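# Load a matching slug into the lathe chuck

## Task

Acting as the cell operator, prepare the lathe for the coming shift's part: pick out of the rack the slug that matches the work order, get it clamped by the chuck with its end seated against the jaw steps and coaxial with the spindle, never start any lathe cycle (program, probe, tool_set or tool_change), and finish with the machine and the gauge both idle, no alarm standing, and the door closed.

## Robot and tools

Robot: two arms, left_arm and right_arm, each ending in an identical right-handed five-finger hand (so axes and numbers mean the same on both). Bases in the scene frame: left_arm (-0.011, +0.599, 0), right_arm (+0.054, -0.462, 0). Scene frame: origin at table-top height midway between the nominal bases, +z up, +x out over the table, left_arm toward +y. The lathe sits behind the bases toward -x, its chuck facing +y; anything dropped into its chip pan counts as lost. show_instructions displays the reference pages, including the work order, which tells you which slug to pick; the bench gauge can confirm a slug's size.

Hand point: a spot 0.05 m in front of the palm and 0.15 m from the flange. Its +z runs along the straight fingers, +y points out of the palm, +x crosses the palm away from the thumb. Straight fingers extend 0.06-0.07 m past it. A wrist bracket on the little-finger side can strike things. A firm grasp with the thumb turned fully in front of the palm suits objects roughly 0.035-0.065 m thick.

A row is 28 numbers, each in [-1, 1], always for both arms: left_arm dx, dy, dz, rx, ry, rz, then left hand little, ring, middle, index, thumb_bend, thumb_turn, force_limit, speed; then the same 14 for right_arm and its hand. dx..rz are an offset, not a pose: measured from that arm's Hand target as it stood when the action (or move) began, along that Hand target's own axes; 1.0 equals 0.6 m or 180 degrees, and rx, ry, rz form one rotation vector. Rows within one action are not chained; each counts from the same start. Six zeros means no new pose request. Finger values: +1 straight/open, -1 curled. thumb_bend +1 straight, -1 fully bent; thumb_turn +1 beside the palm, -1 opposing the fingers. force_limit maps -1..+1 to about 0..10 N at the fingertip (15 N for thumb motors). speed maps -1 (near zero) to +0.48 (full) and stays full above. No hand number means 'unchanged': to keep a hand as is, resend the last eight hand values you sent it (or, if none yet, its hand_measured six plus hand_force_limit and hand_speed). For a gentle grip close at speed -0.94 or below.

execute_actions: argument actions, a list of action objects run in order, plus optional cameras (names, ["all"], or []). An action may hold rows (up to 15, one per 1/30 s control step), steps (1-450, default 15; the last row's target keeps being pursued afterward), until (conditions on machine or gauge fields, compared with "=", "!=", "<", "<=", ">", ">="; numbers need a comparison; {"all": {"status": "ended"}} or {"any": {"status": "ended"}}), and device commands under machine or gauge. Raise dx/dy/dz gradually across rows for a gentle start (0.01 per row is about 0.18 m/s).

move: target is one 28-number row or a list of up to 15 rows, every one an offset from the Hand targets at the move's start (not from the previous row); it plans straight paths. speed in m/s, 0.002-3.2, default 0.25 (one value or one per target). blend in metres to round corners in a list. stop_force in N, 4-120, ends an arm's path when its wrist sensor feels that much push against the motion; use it slowly (about 0.005 m/s) when approaching contact. zero (only with stop_force) re-zeroes the sensor first. blocking=false returns after about 0.5 s while the move continues (not allowed with stop_force). The result adds a move: line: done, off_target, moving, held or fault, and limits such as paced or held.

wait: seconds 0-3600; lets things run. stop: brakes a running move. zoom_image: camera (cam_high, cam_low, cam_chuck, cam_machine, cam_left_wrist, cam_right_wrist) and region [x0, y0, x1, y1] in pixels, at most 504 by 504. zero_wrist_force: arm. finished_scene: optional scene 1; ends it for good.

Machine commands: door "open"/"shut" (starts shut), chuck "clamp"/"open" (starts clamped; jaws travel only a few mm), page, register with value and write together, and keys. Here avoid cycle_start, probe, tool_set and tool_change; reset clears an alarm. A list of up to 8 command objects may be sent; the next follows 2.5 s after a door command and 1.8 s after a chuck command. Result fields: state (idle, running, done, alarm, busy, held), door_state (shut, open, between), chuck_state (open, clamped = closed on this job's diameter, closed_empty, between = moving or stopped on a wrong size), seat_state (home when the slug's end covers all three step sensors; believe it only after clamping), alarm, entry, door_answer, chuck_answer. Gauge: measure true; a reading takes about 12 s; the piece must rest level in the correct nest against the turquoise stop, untouched, one piece at a time; results give state, message, readings count and no_1..no_20 in mm. Plain-steel level nest for straight pieces, violet nest for a piece with a thinner end.

Robot results list each hand point's position (m), quaternion, velocities, Hand target, joint data, wrist force/torque, hand_measured, hand_stopped_by, hand_load_n (a drop to near 0 means the grip is lost).

Avoid: drops of any height, releasing a moving part, letting the slug leave open jaws before clamping, hitting the lathe, door or table, arm-to-arm contact (including closing a hand on the other hand), forces near 150 N or torque overloads (they halt the arm for 10 s), pushing a stiff arm past a firm contact, overheating motors by long stretched holds, and touching the chuck while the spindle turns. End with door shut, chuck clamped with seat home, no alarm, gauge idle.

Each tool is called after ">>>" as name([rows], argument=value, ...), one row to a line, values as JSON.

Reference images:

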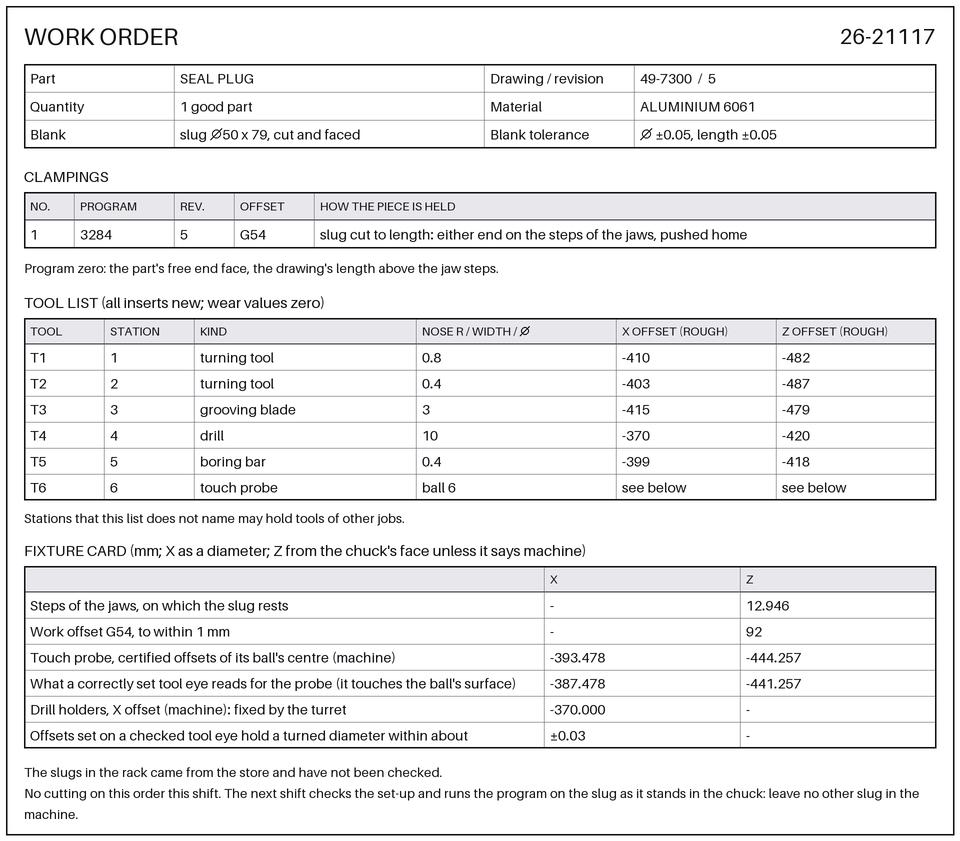

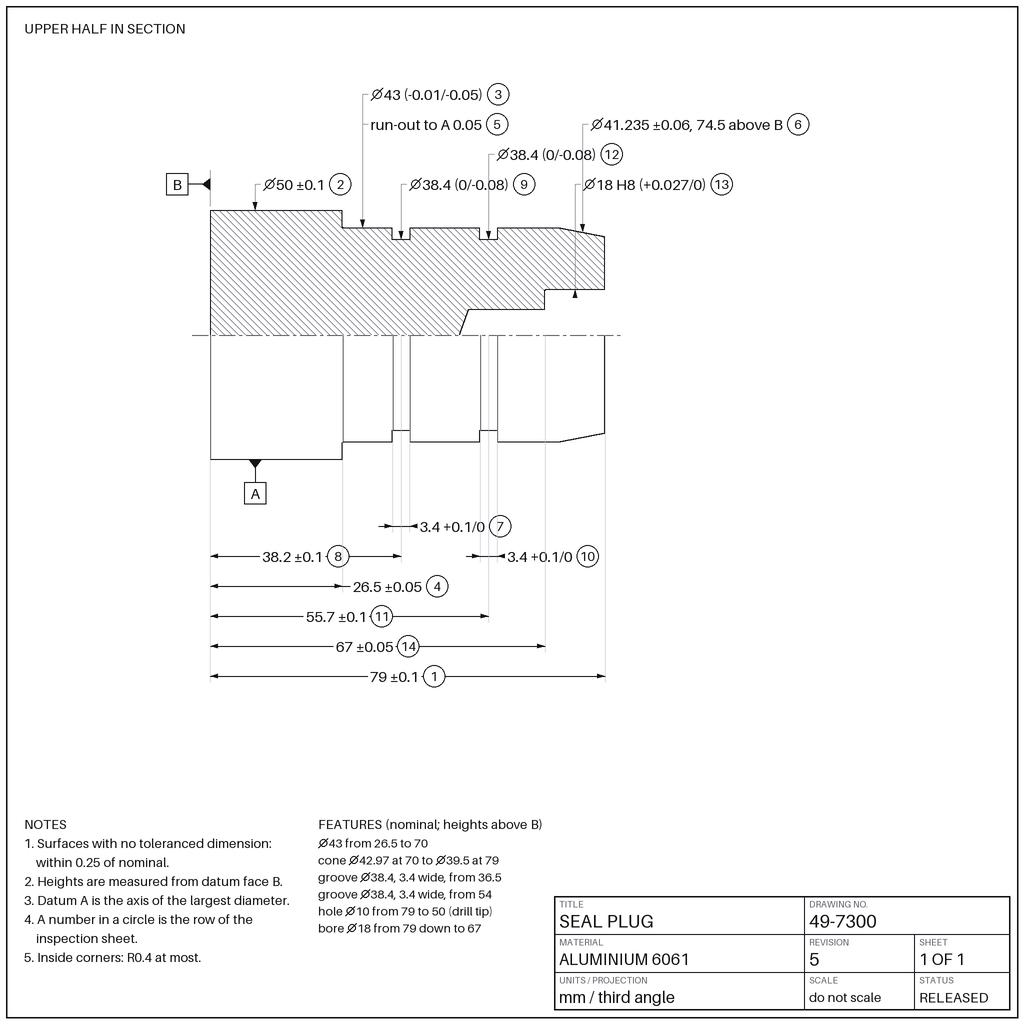

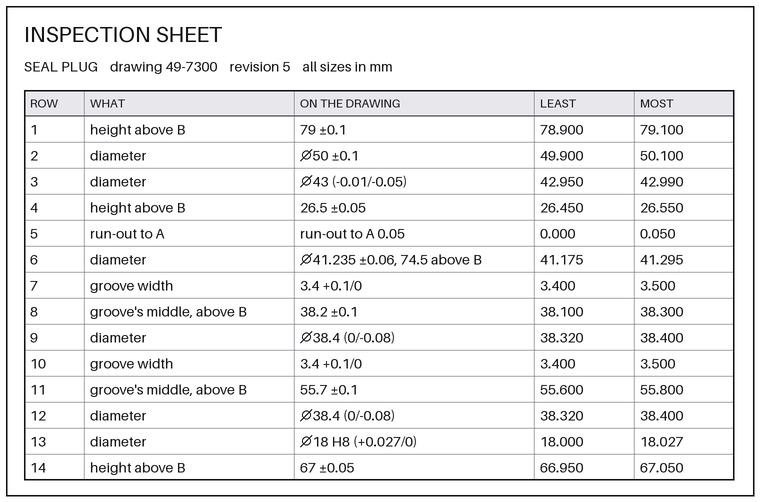

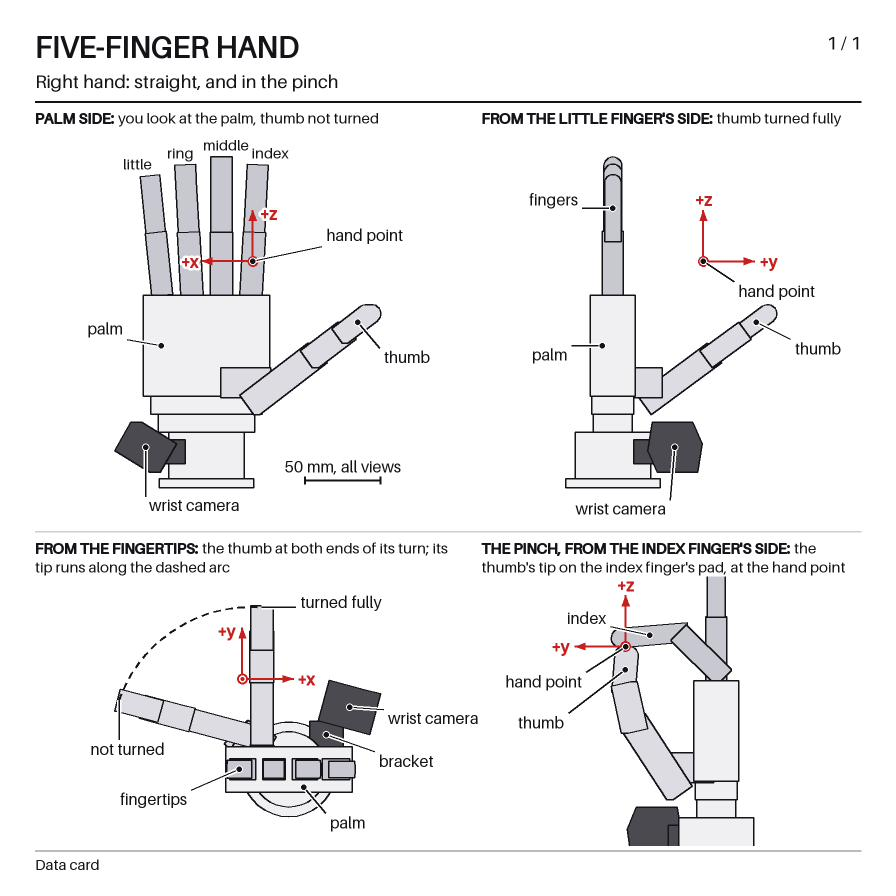

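## Session

>>> execute_actions(actions=[])

Scene clock: 0.00 s.
left_arm: end_effector_position=(+0.5526, +1.1076, +0.1518) hand_measured=(+1.000, +1.000, +1.000, +1.000, +1.000, +1.000) hand_load_n=(+0.0, -0.5, +0.0, +0.0, +0.0, +0.0) hand_stopped_by=(target, target, target, target, target, target) hand_force_limit=0.00 hand_speed=-0.80 end_effector_quat_wxyz=(+0.077, -0.348, +0.932, +0.073) | right_arm: end_effector_position=(+1.0414, -0.4798, +0.2665) hand_measured=(+1.000, +1.000, +1.000, +1.000, +1.000, +1.000) hand_load_n=(+0.0, +0.0, +0.0, +0.0, +0.0, +0.0) hand_stopped_by=(target, target, target, target, target, target) hand_force_limit=0.00 hand_speed=-0.80 end_effector_quat_wxyz=(-0.091, +0.128, +0.986, -0.058)
Joint positions: left_arm=[0.398 -1.078 1.63 0.864 1.426 -1.917] | right_arm=[-0.243 -0.532 0.481 1.793 1.703 -1.521]
Joint velocities: within noise
Joint torques (N m): no reading
Wrist force (N): no reading
Wrist torque (N m): no reading
Wrist force, peak (N): no reading
Hand target: left_arm +0.5526, +1.1076, +0.1518; +0.077, -0.348, +0.932, +0.073 | right_arm +1.0414, -0.4798, +0.2665; -0.091, +0.128, +0.986, -0.058
machine.work_offsets: g54_z=+91.946 g55_z=+0.000
machine: state=idle door_state=shut chuck_state=closed_empty seat_state=open door_answer=taken chuck_answer=taken page=work_offsets entry=no_entry entries=0 alarm=no_alarm queue=idle queue_left=0
gauge: readings=0

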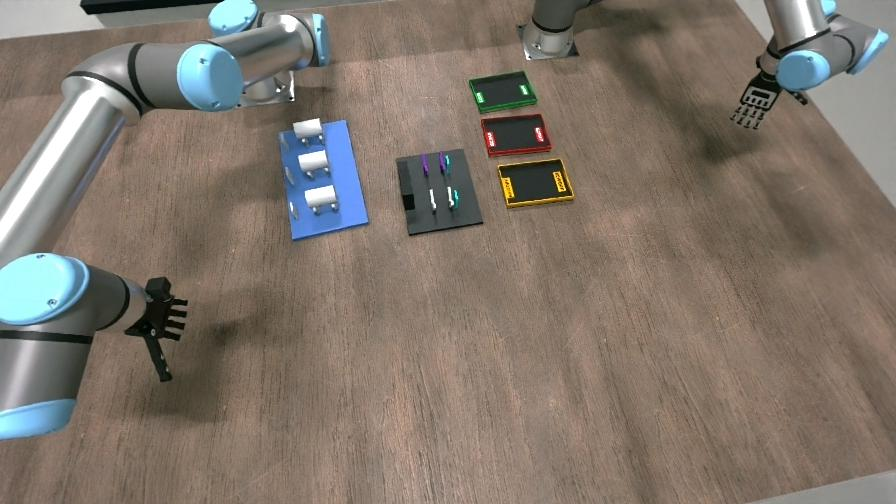

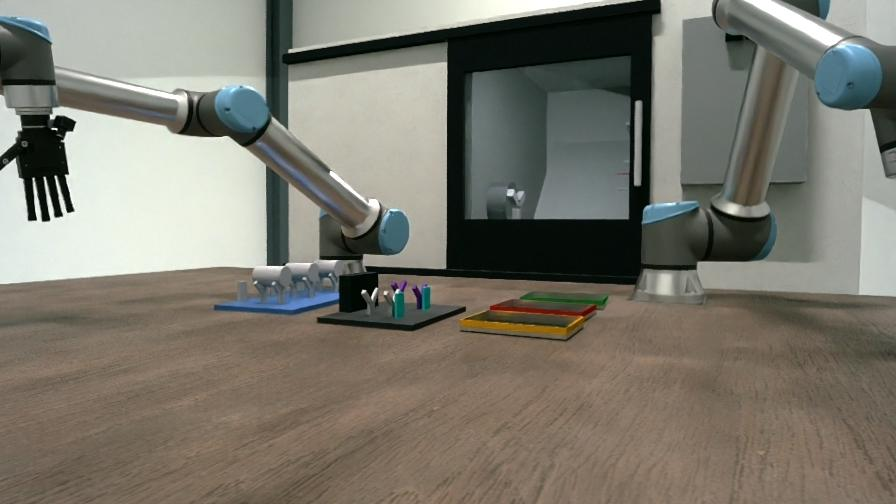

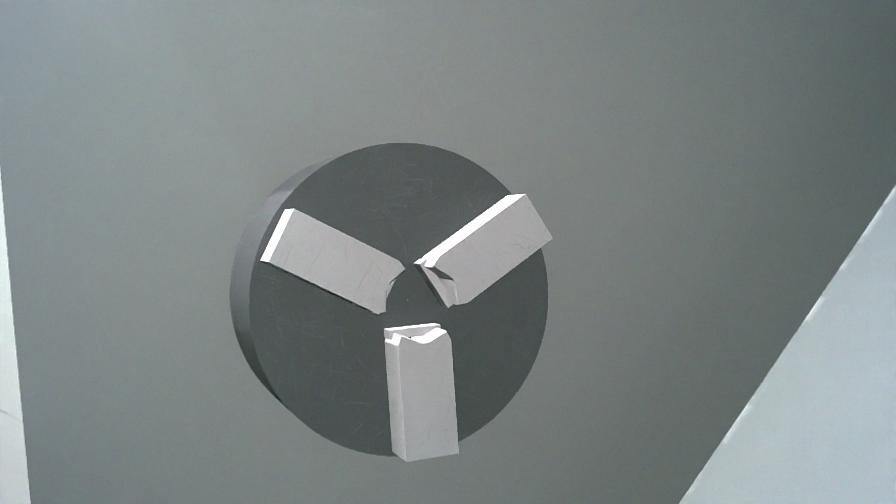

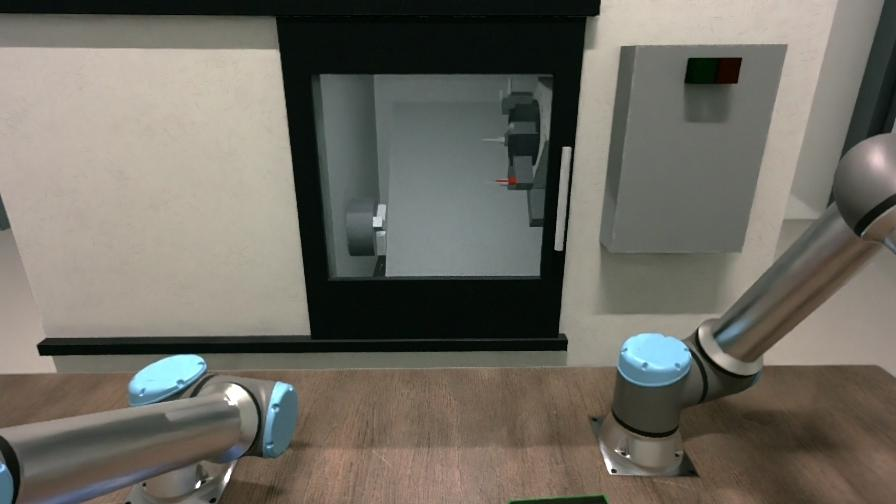

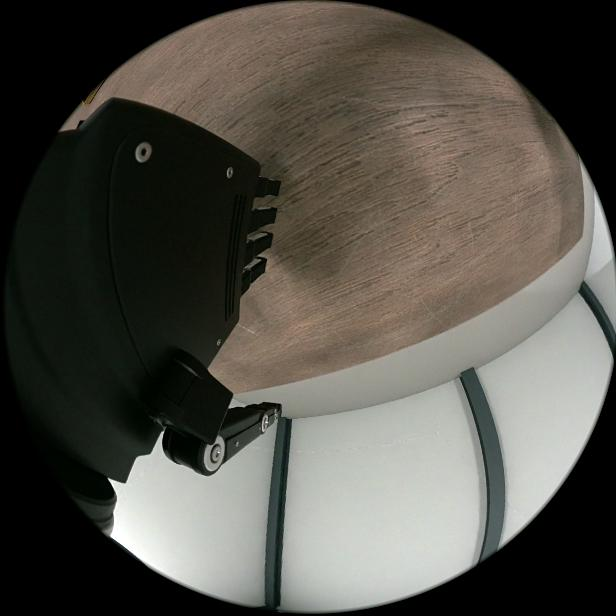

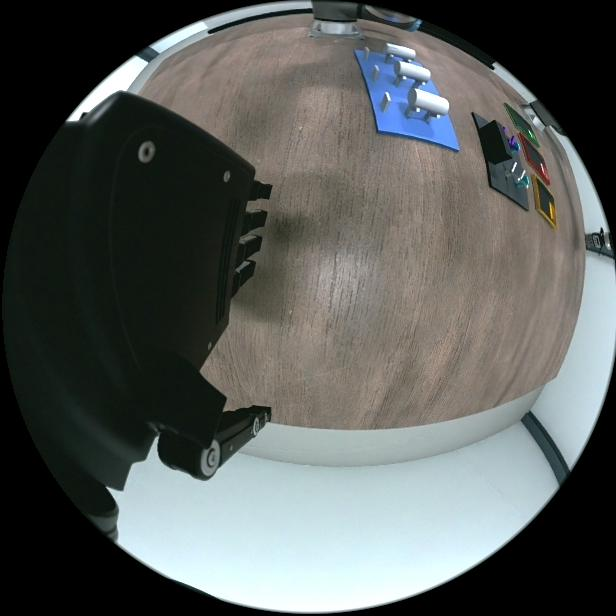

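>>> zoom_image(camera="cam_high", region=[230, 60, 430, 250])

>>> zoom_image(camera="cam_high", region=[380, 0, 600, 240])

>>> zoom_image(camera="cam_low", region=[200, 240, 620, 350])

>>> zoom_image(camera="cam_right_wrist", region=[300, 0, 616, 260])

Scaled by 2.520 from the camera's image (finer frame: 1280x720).

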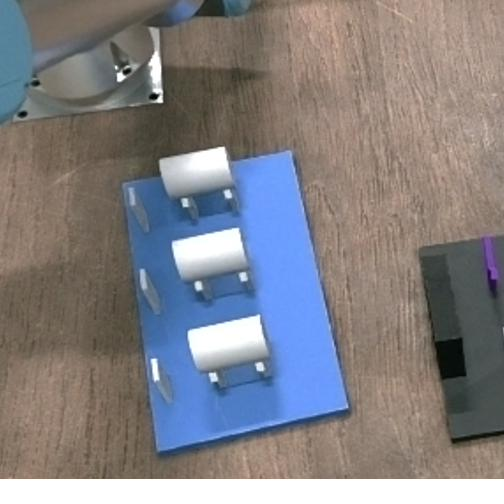

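Scaled by 2.100 from the camera's image (finer frame: 1280x720).

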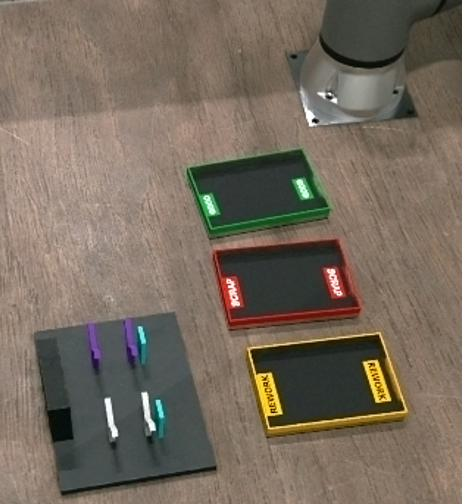

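Scaled by 1.200 from the camera's image (finer frame: 1280x720).

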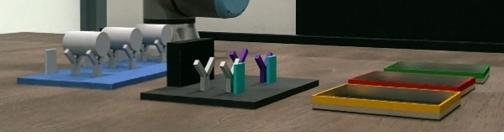

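Scaled by 1.595 from the camera's image (finer frame: 880x880).

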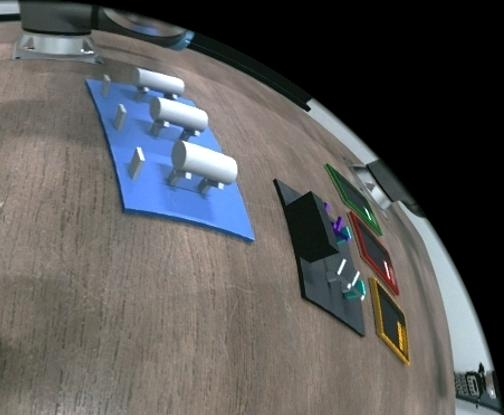

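>>> execute_actions([
  {"machine": [{"door": "open"}, {"chuck": "open"}, {"page": "program"}], "steps": 200, "until": {"machine": {"chuck_state": "open", "door_state": "open"}}},
], cameras=["cam_low", "cam_chuck", "cam_machine", "cam_high"])

Scene clock: 59.73 s.
left_arm: end_effector_position=(+0.5526, +1.1076, +0.1518) hand_measured=(+1.000, +1.000, +1.000, +1.000, +1.000, +1.000) hand_load_n=(+0.0, +0.0, +0.0, +0.0, +0.0, +0.0) hand_stopped_by=(target, target, target, target, target, target) hand_force_limit=0.00 hand_speed=-0.80 end_effector_quat_wxyz=(+0.077, -0.348, +0.932, +0.073) | right_arm: end_effector_position=(+1.0414, -0.4798, +0.2665) hand_measured=(+1.000, +1.000, +1.000, +1.000, +1.000, +1.000) hand_load_n=(+0.0, +0.0, +0.0, +0.0, +0.0, +0.0) hand_stopped_by=(target, target, target, target, target, target) hand_force_limit=0.00 hand_speed=-0.80 end_effector_quat_wxyz=(-0.091, +0.128, +0.986, -0.058)
Joint positions: left_arm=[0.398 -1.078 1.63 0.864 1.426 -1.917] | right_arm=[-0.243 -0.532 0.481 1.793 1.703 -1.521]
Joint torques (N m): left_arm=[2.19 -74.89 -31.39 2.44 -0.05 -0.15] | right_arm=[0.92 -109.03 -34.8 4.02 -0.1 1.1]
Wrist force (N): left_arm=[-0.1 0.2 -0.3] | right_arm=[0.1 0.1 -0.4]
Wrist torque (N m): left_arm=[0.04 0.02 0.00] | right_arm=[0.05 0.00 0.01]
Wrist force, peak (N): left_arm=[-0.7 0.1 -0.4] | right_arm=[0.2 0.0 -0.6]
Hand target: left_arm +0.5526, +1.1076, +0.1518; +0.077, -0.348, +0.932, +0.073 | right_arm +1.0414, -0.4798, +0.2665; -0.091, +0.128, +0.986, -0.058
machine.work_offsets: g54_z=+91.946 g55_z=+0.000
machine: state=idle door_state=open chuck_state=open seat_state=open door_answer=taken chuck_answer=taken page=work_offsets entry=no_entry entries=0 alarm=no_alarm queue=running queue_left=1
gauge: readings=0
Images, in order (width x height): cam_high 896x504, cam_low 896x504, cam_chuck 896x504, cam_machine 896x504.

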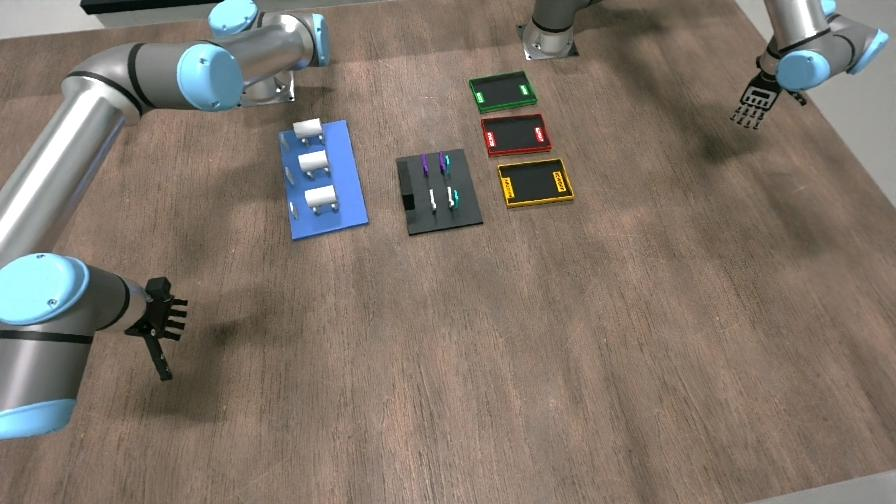

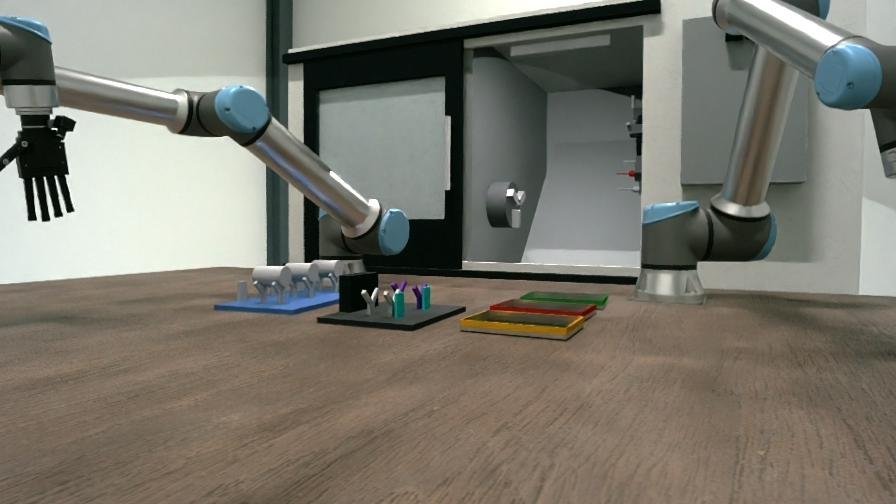

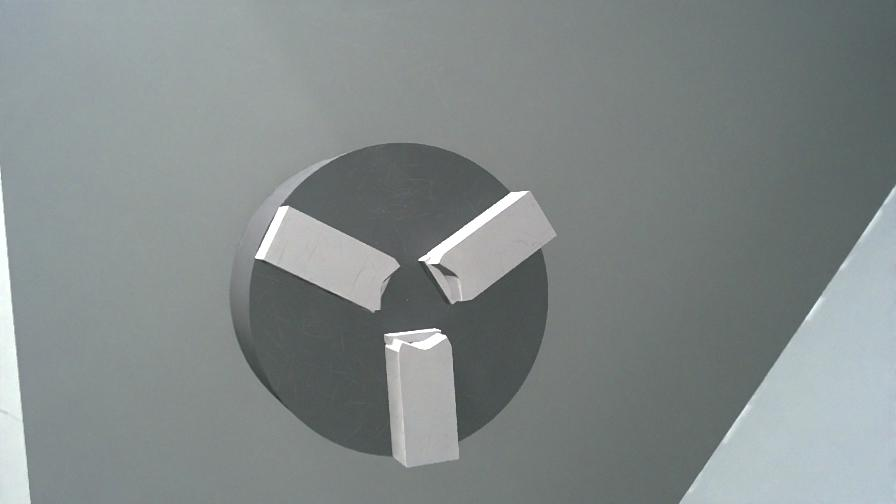

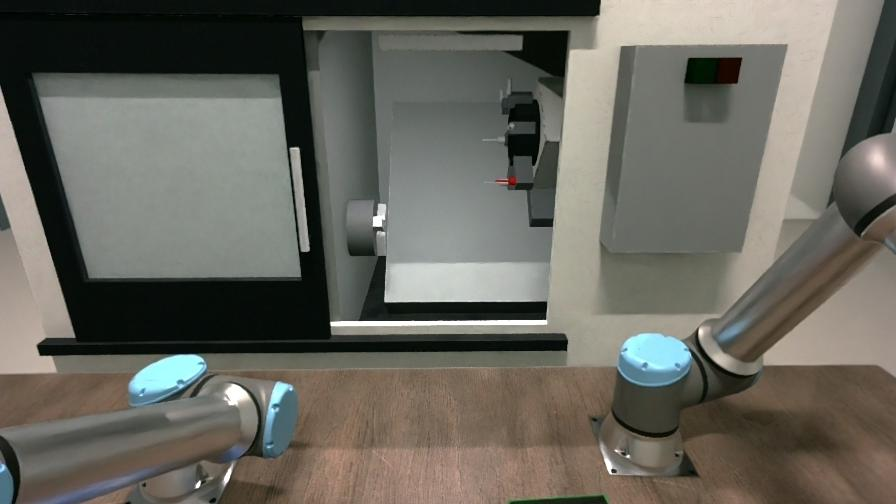

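>>> zoom_image(camera="cam_chuck", region=[330, 220, 530, 380])

>>> zoom_image(camera="cam_machine", region=[320, 160, 460, 300])

Scaled by 2.520 from the camera's image (finer frame: 1280x720).

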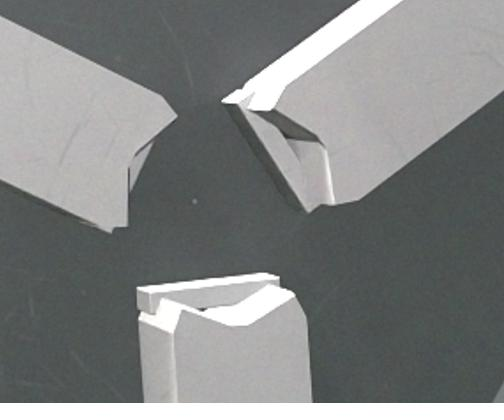

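Scaled by 3.600 from the camera's image (finer frame: 1280x720).

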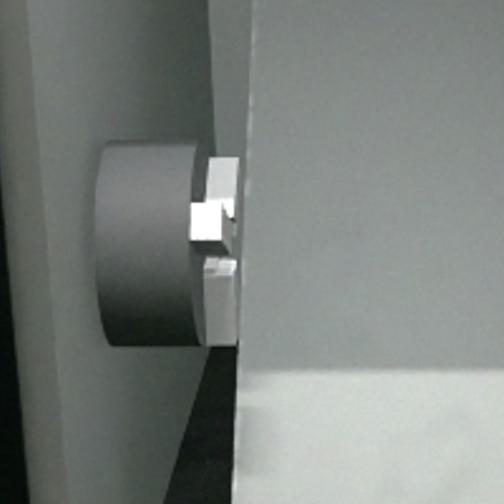

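>>> move(target=[0.503, -0.650, -0.582, 0.0853, 0.002, 0.724, 1,1,1,1,1,1,0,-0.8, 0,0,0,0,0,0, 1,1,1,1,1,1,0,-0.8], speed=0.45)

>>> execute_actions([
  {"machine": [{"door": "shut"}, {"air_blast": true}, {"door": "open"}], "steps": 15},
])

Scene clock: 115.20 s.
left_arm: end_effector_position=(+0.5520, +0.5579, +0.4026) hand_measured=(+1.000, +1.000, +1.000, +1.000, +1.000, +1.000) hand_load_n=(+0.0, +0.0, +0.0, +0.0, +0.0, +0.0) hand_stopped_by=(target, target, target, target, target, target) hand_force_limit=0.00 hand_speed=-0.80 end_effector_quat_wxyz=(+0.001, +0.707, +0.707, -0.001) end_effector_velocity=(+0.000, +0.000, +0.001) end_effector_angular_velocity=(+0.001, -0.001, -0.006) | right_arm: end_effector_position=(+1.0414, -0.4798, +0.2665) hand_measured=(+1.000, +1.000, +1.000, +1.000, +1.000, +1.000) hand_load_n=(+0.0, +0.0, +0.0, +0.0, +0.0, +0.0) hand_stopped_by=(target, target, target, target, target, target) hand_force_limit=0.00 hand_speed=-0.80 end_effector_quat_wxyz=(-0.091, +0.128, +0.986, -0.058)
Joint positions: left_arm=[-0.333 -1.516 1.732 1.354 1.573 -0.374] | right_arm=[-0.243 -0.532 0.481 1.793 1.703 -1.521]
Joint velocities: left_arm=[-0.001 0 -0.001 0 -0.002 0.005] | right_arm=[within noise]
Joint torques (N m): left_arm=[-8 -54.06 -35.92 4.77 -3.2 1.51] | right_arm=[-0.16 -109.01 -34.87 4.24 -0.42 2.55]
Wrist force (N): left_arm=[1.1 -0.3 0.3] | right_arm=[0.0 0.1 0.0]
Wrist torque (N m): left_arm=[0.00 -0.20 -0.07] | right_arm=[0.01 0.01 0.00]
Wrist force, peak (N): left_arm=[-1.1 0.9 0.9] | right_arm=[0.3 0.1 -0.6]
Hand target: left_arm +0.5520, +0.5579, +0.4026; +0.001, +0.707, +0.707, -0.001 | right_arm +1.0414, -0.4798, +0.2665; -0.091, +0.128, +0.986, -0.058
Off the commanded pose: left_arm 0.000 m, 0 deg | right_arm 0.000 m, 0 deg.
machine.program: program=+3284 tool_call=+1 tool_in_place=+0 program_revision=+5 program_offset=+54 load_peak=+0 stored1_number=+3479 stored1_revision=+4 stored2_number=+3284 stored2_revision=+5 stored3_number=+1846 stored3_revision=+2 stored4_number=+0 stored4_revision=+0 cycles=+0
machine: state=idle door_state=open chuck_state=open seat_state=open door_answer=taken chuck_answer=taken page=program entry=no_entry entries=0 alarm=no_alarm queue=done queue_left=0
gauge: readings=0
move: done

Scene clock: 115.90 s.
left_arm: end_effector_position=(+0.5520, +0.5579, +0.4026) hand_measured=(+1.000, +1.000, +1.000, +1.000, +1.000, +1.000) hand_load_n=(+0.0, +0.0, +0.0, +0.0, +0.0, +0.0) hand_stopped_by=(target, target, target, target, target, target) hand_force_limit=0.00 hand_speed=-0.80 end_effector_quat_wxyz=(+0.001, +0.707, +0.707, -0.001) | right_arm: end_effector_position=(+1.0414, -0.4798, +0.2665) hand_measured=(+1.000, +1.000, +1.000, +1.000, +1.000, +1.000) hand_load_n=(+0.0, +0.0, +0.0, +0.0, +0.0, +0.0) hand_stopped_by=(target, target, target, target, target, target) hand_force_limit=0.00 hand_speed=-0.80 end_effector_quat_wxyz=(-0.091, +0.128, +0.986, -0.058)
Joint positions: left_arm=[-0.333 -1.516 1.732 1.355 1.572 -0.374] | right_arm=[-0.243 -0.532 0.481 1.793 1.703 -1.521]
Joint torques (N m): left_arm=[-7.94 -56.42 -41.85 5.87 -3.06 0.64] | right_arm=[0.2 -108.56 -34.55 4.13 -0.44 2.29]
Wrist force (N): left_arm=[0.8 -0.1 0.1] | right_arm=[-0.1 0.0 -0.1]
Wrist torque (N m): left_arm=[0.02 -0.15 -0.08] | right_arm=[0.01 0.02 0.00]
Wrist force, peak (N): left_arm=[1.1 -0.3 -0.2] | right_arm=[0.4 0.1 -0.1]
Hand target: left_arm +0.5520, +0.5579, +0.4026; +0.001, +0.707, +0.707, -0.001 | right_arm +1.0414, -0.4798, +0.2665; -0.091, +0.128, +0.986, -0.058
Off the commanded pose: left_arm 0.000 m, 0 deg | right_arm 0.000 m, 0 deg.
machine.program: program=+3284 tool_call=+1 tool_in_place=+0 program_revision=+5 program_offset=+54 load_peak=+0 stored1_number=+3479 stored1_revision=+4 stored2_number=+3284 stored2_revision=+5 stored3_number=+1846 stored3_revision=+2 stored4_number=+0 stored4_revision=+0 cycles=+0
machine: state=idle door_state=between chuck_state=open seat_state=open door_answer=taken chuck_answer=taken page=program entry=no_entry entries=0 alarm=no_alarm queue=running queue_left=2
gauge: readings=0

>>> move(target=[-0.797, -0.083, 0, 0,0,0, 1,1,1,1,1,1,0,-0.8, 0,0,0,0,0,0, 1,1,1,1,1,1,0,-0.8], speed=0.45, cameras=["all"])

Scene clock: 138.37 s.
left_arm: end_effector_position=(+0.5023, +0.0798, +0.4034) hand_measured=(+1.000, +1.000, +1.000, +1.000, +1.000, +1.000) hand_load_n=(+0.0, +0.0, +0.0, +0.0, +0.0, +0.0) hand_stopped_by=(target, target, target, target, target, target) hand_force_limit=0.00 hand_speed=-0.80 end_effector_quat_wxyz=(+0.001, +0.707, +0.707, -0.001) | right_arm: end_effector_position=(+1.0414, -0.4798, +0.2665) hand_measured=(+1.000, +1.000, +1.000, +1.000, +1.000, +1.000) hand_load_n=(+0.0, +0.0, +0.0, +0.0, +0.0, +0.0) hand_stopped_by=(target, target, target, target, target, target) hand_force_limit=0.00 hand_speed=-0.80 end_effector_quat_wxyz=(-0.091, +0.128, +0.986, -0.058)
Joint positions: left_arm=[-1.047 -1.241 1.398 1.412 1.571 -1.087] | right_arm=[-0.243 -0.532 0.481 1.793 1.703 -1.521]
Joint torques (N m): left_arm=[-10.99 -58.66 -47.77 2.88 -1.93 -1.1] | right_arm=[-0.04 -108.8 -35.16 4.12 -0.48 2.51]
Wrist force (N): left_arm=[1.3 0.1 0.6] | right_arm=[-0.1 -0.1 0.1]
Wrist torque (N m): left_arm=[0.04 -0.24 0.18] | right_arm=[-0.01 0.01 0.00]
Wrist force, peak (N): left_arm=[3.8 -0.1 0.1] | right_arm=[0.6 0.1 -0.3]
Hand target: left_arm +0.5023, +0.0797, +0.4035; +0.001, +0.707, +0.707, -0.001 | right_arm +1.0414, -0.4798, +0.2665; -0.091, +0.128, +0.986, -0.058
Off the commanded pose: left_arm 0.000 m, 0 deg | right_arm 0.000 m, 0 deg.
machine.program: program=+3284 tool_call=+1 tool_in_place=+0 program_revision=+5 program_offset=+54 load_peak=+0 stored1_number=+3479 stored1_revision=+4 stored2_number=+3284 stored2_revision=+5 stored3_number=+1846 stored3_revision=+2 stored4_number=+0 stored4_revision=+0 cycles=+0
machine: state=idle door_state=shut chuck_state=open seat_state=open door_answer=refused_cycle_runs chuck_answer=taken page=program entry=taken entries=1 alarm=no_alarm refusals=1 queue=dropped queue_left=0
gauge: readings=0
move: done

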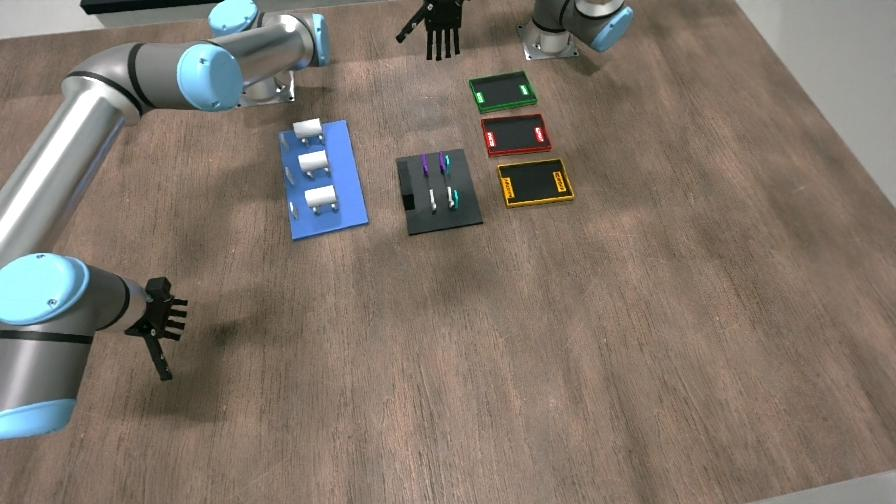

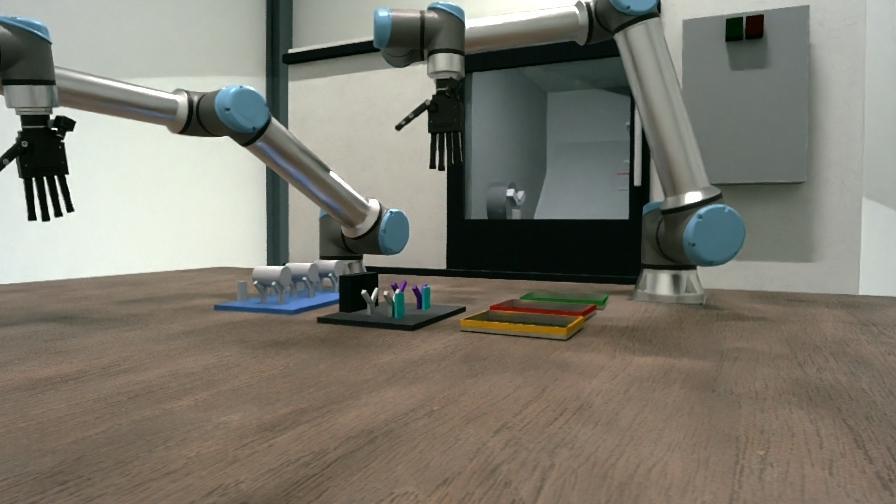

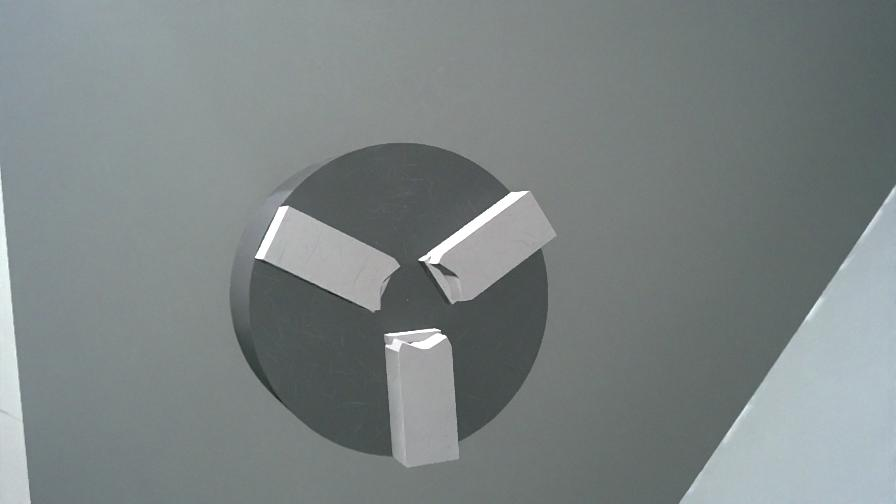

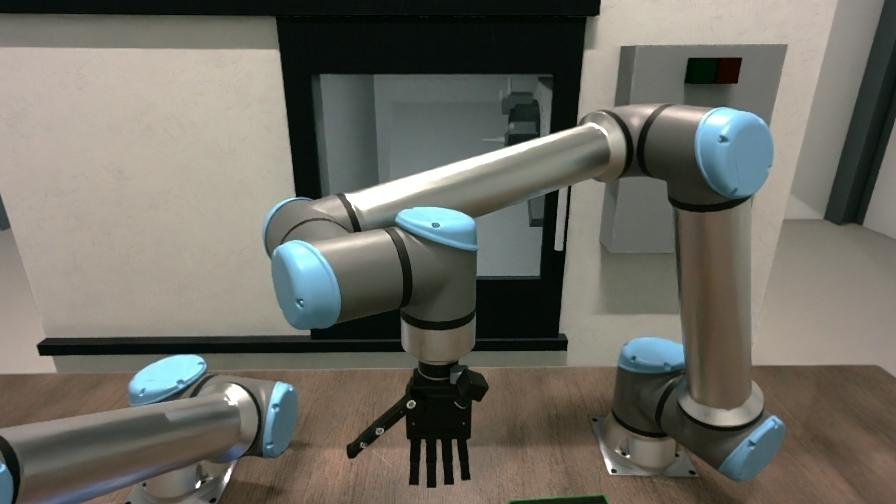

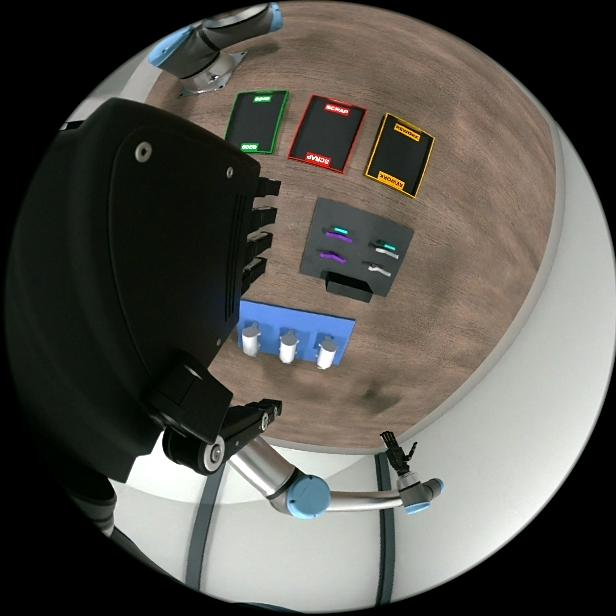

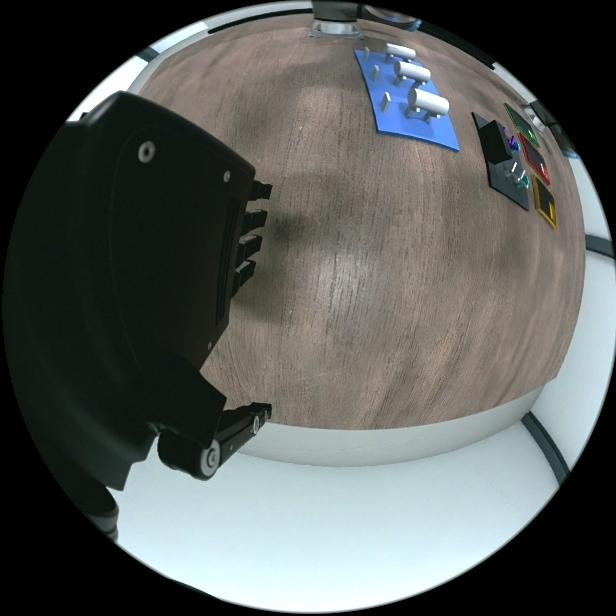

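>>> zoom_image(camera="cam_left_wrist", region=[220, 180, 440, 400])

>>> execute_actions([
  {"machine": {"door": "open"}, "steps": 5},
])

Scaled by 2.291 from the camera's image (finer frame: 880x880).

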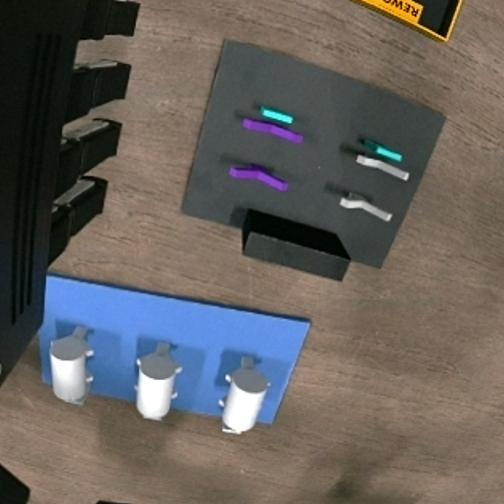

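Scene clock: 172.77 s.
left_arm: end_effector_position=(+0.5023, +0.0797, +0.4035) hand_measured=(+1.000, +1.000, +1.000, +1.000, +1.000, +1.000) hand_load_n=(-0.5, +0.0, +0.0, +0.0, +0.0, +0.0) hand_stopped_by=(target, target, target, target, target, target) hand_force_limit=0.00 hand_speed=-0.80 end_effector_quat_wxyz=(+0.001, +0.707, +0.707, -0.001) | right_arm: end_effector_position=(+1.0414, -0.4798, +0.2665) hand_measured=(+1.000, +1.000, +1.000, +1.000, +1.000, +1.000) hand_load_n=(+0.0, +0.0, +0.0, +0.0, +0.5, +0.0) hand_stopped_by=(target, target, target, target, target, target) hand_force_limit=0.00 hand_speed=-0.80 end_effector_quat_wxyz=(-0.091, +0.128, +0.986, -0.058)
Joint positions: left_arm=[-1.047 -1.241 1.398 1.412 1.572 -1.088] | right_arm=[-0.243 -0.532 0.481 1.793 1.703 -1.521]
Joint torques (N m): left_arm=[-8.57 -57.47 -46.33 5.06 2.6 -1] | right_arm=[0.04 -109.17 -34.96 3.9 -0.59 2.56]
Wrist force (N): left_arm=[1.3 0.1 0.2] | right_arm=[0.2 0.1 -0.1]
Wrist torque (N m): left_arm=[0.06 -0.22 0.18] | right_arm=[0.02 -0.02 0.02]
Wrist force, peak (N): left_arm=[1.8 0.2 0.5] | right_arm=[0.5 -0.2 -0.3]
Hand target: left_arm +0.5023, +0.0797, +0.4035; +0.001, +0.707, +0.707, -0.001 | right_arm +1.0414, -0.4798, +0.2665; -0.091, +0.128, +0.986, -0.058
Off the commanded pose: left_arm 0.000 m, 0 deg | right_arm 0.000 m, 0 deg.
machine.program: program=+3284 tool_call=+1 tool_in_place=+0 program_revision=+5 program_offset=+54 load_peak=+0 stored1_number=+3479 stored1_revision=+4 stored2_number=+3284 stored2_revision=+5 stored3_number=+1846 stored3_revision=+2 stored4_number=+0 stored4_revision=+0 cycles=+0
machine: state=idle door_state=between chuck_state=open seat_state=open door_answer=taken chuck_answer=taken page=program entry=taken entries=1 alarm=no_alarm refusals=1 queue=running queue_left=0
gauge: readings=0

>>> move(target=[-0.4, 0.0, 0.1333, 0,0,0, 1,1,1,1,1,1,0,-0.8, 0,0,0,0,0,0, 1,1,1,1,1,1,0,-0.8], speed=0.4, cameras=["cam_left_wrist", "cam_high"])

>>> zoom_image(camera="cam_left_wrist", region=[220, 180, 472, 432])

Scene clock: 199.73 s.
left_arm: end_effector_position=(+0.5023, -0.1604, +0.3239) hand_measured=(+1.000, +1.000, +1.000, +1.000, +1.000, +1.000) hand_load_n=(+0.0, +0.0, +0.0, +0.0, +0.0, +0.0) hand_stopped_by=(target, target, target, target, target, target) hand_force_limit=0.00 hand_speed=-0.80 end_effector_quat_wxyz=(+0.001, +0.707, +0.707, -0.001) | right_arm: end_effector_position=(+1.0414, -0.4798, +0.2665) hand_measured=(+1.000, +1.000, +1.000, +1.000, +1.000, +1.000) hand_load_n=(+0.0, +0.0, +0.0, +0.0, +0.0, +0.0) hand_stopped_by=(target, target, target, target, target, target) hand_force_limit=0.00 hand_speed=-0.80 end_effector_quat_wxyz=(-0.091, +0.128, +0.986, -0.058)
Joint positions: left_arm=[-1.178 -0.878 0.984 1.463 1.571 -1.219] | right_arm=[-0.243 -0.532 0.481 1.793 1.703 -1.521]
Joint torques (N m): left_arm=[-2.88 -85.02 -46.02 3.6 2.67 -0.39] | right_arm=[-0.08 -109.24 -35.07 4.09 -0.6 2.35]
Wrist force (N): left_arm=[0.9 -0.1 -0.2] | right_arm=[0.0 0.1 -0.1]
Wrist torque (N m): left_arm=[0.04 -0.15 0.16] | right_arm=[0.03 0.00 0.01]
Wrist force, peak (N): left_arm=[4.3 0.2 -1.1] | right_arm=[0.5 -0.2 -0.4]
Hand target: left_arm +0.5023, -0.1605, +0.3239; +0.001, +0.707, +0.707, -0.001 | right_arm +1.0414, -0.4798, +0.2665; -0.091, +0.128, +0.986, -0.058
Off the commanded pose: left_arm 0.000 m, 0 deg | right_arm 0.000 m, 0 deg.
machine.program: program=+3284 tool_call=+1 tool_in_place=+0 program_revision=+5 program_offset=+54 load_peak=+0 stored1_number=+3479 stored1_revision=+4 stored2_number=+3284 stored2_revision=+5 stored3_number=+1846 stored3_revision=+2 stored4_number=+0 stored4_revision=+0 cycles=+0
machine: state=idle door_state=open chuck_state=open seat_state=open door_answer=taken chuck_answer=taken page=program entry=taken entries=1 alarm=no_alarm refusals=1 queue=done queue_left=0
gauge: readings=0
move: done
Images, in order (width x height): cam_high 896x504, cam_left_wrist 616x616.

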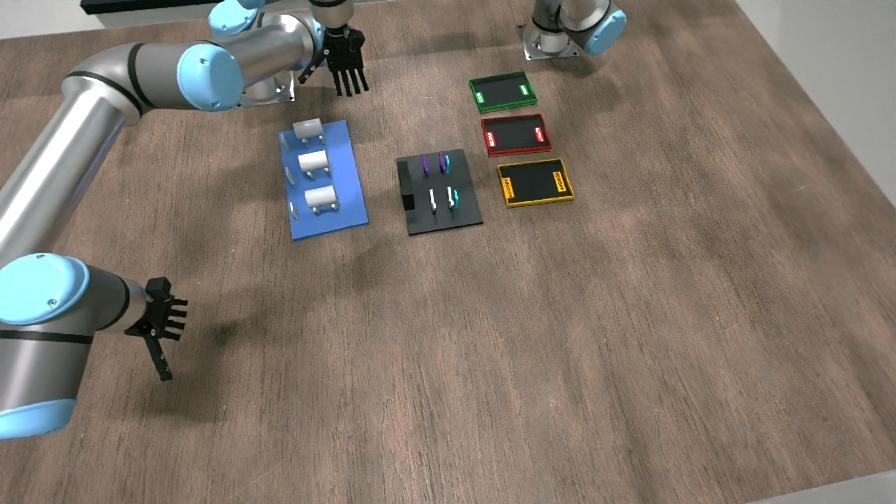

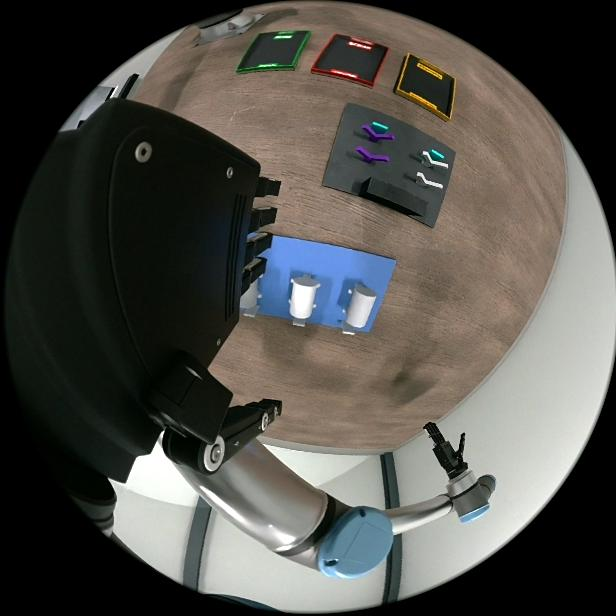

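Scaled by 2.000 from the camera's image (finer frame: 880x880).

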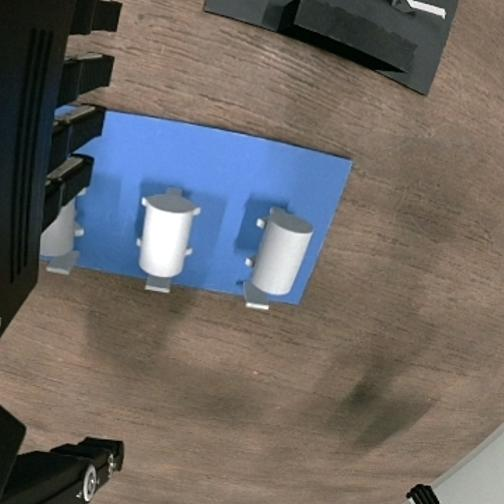

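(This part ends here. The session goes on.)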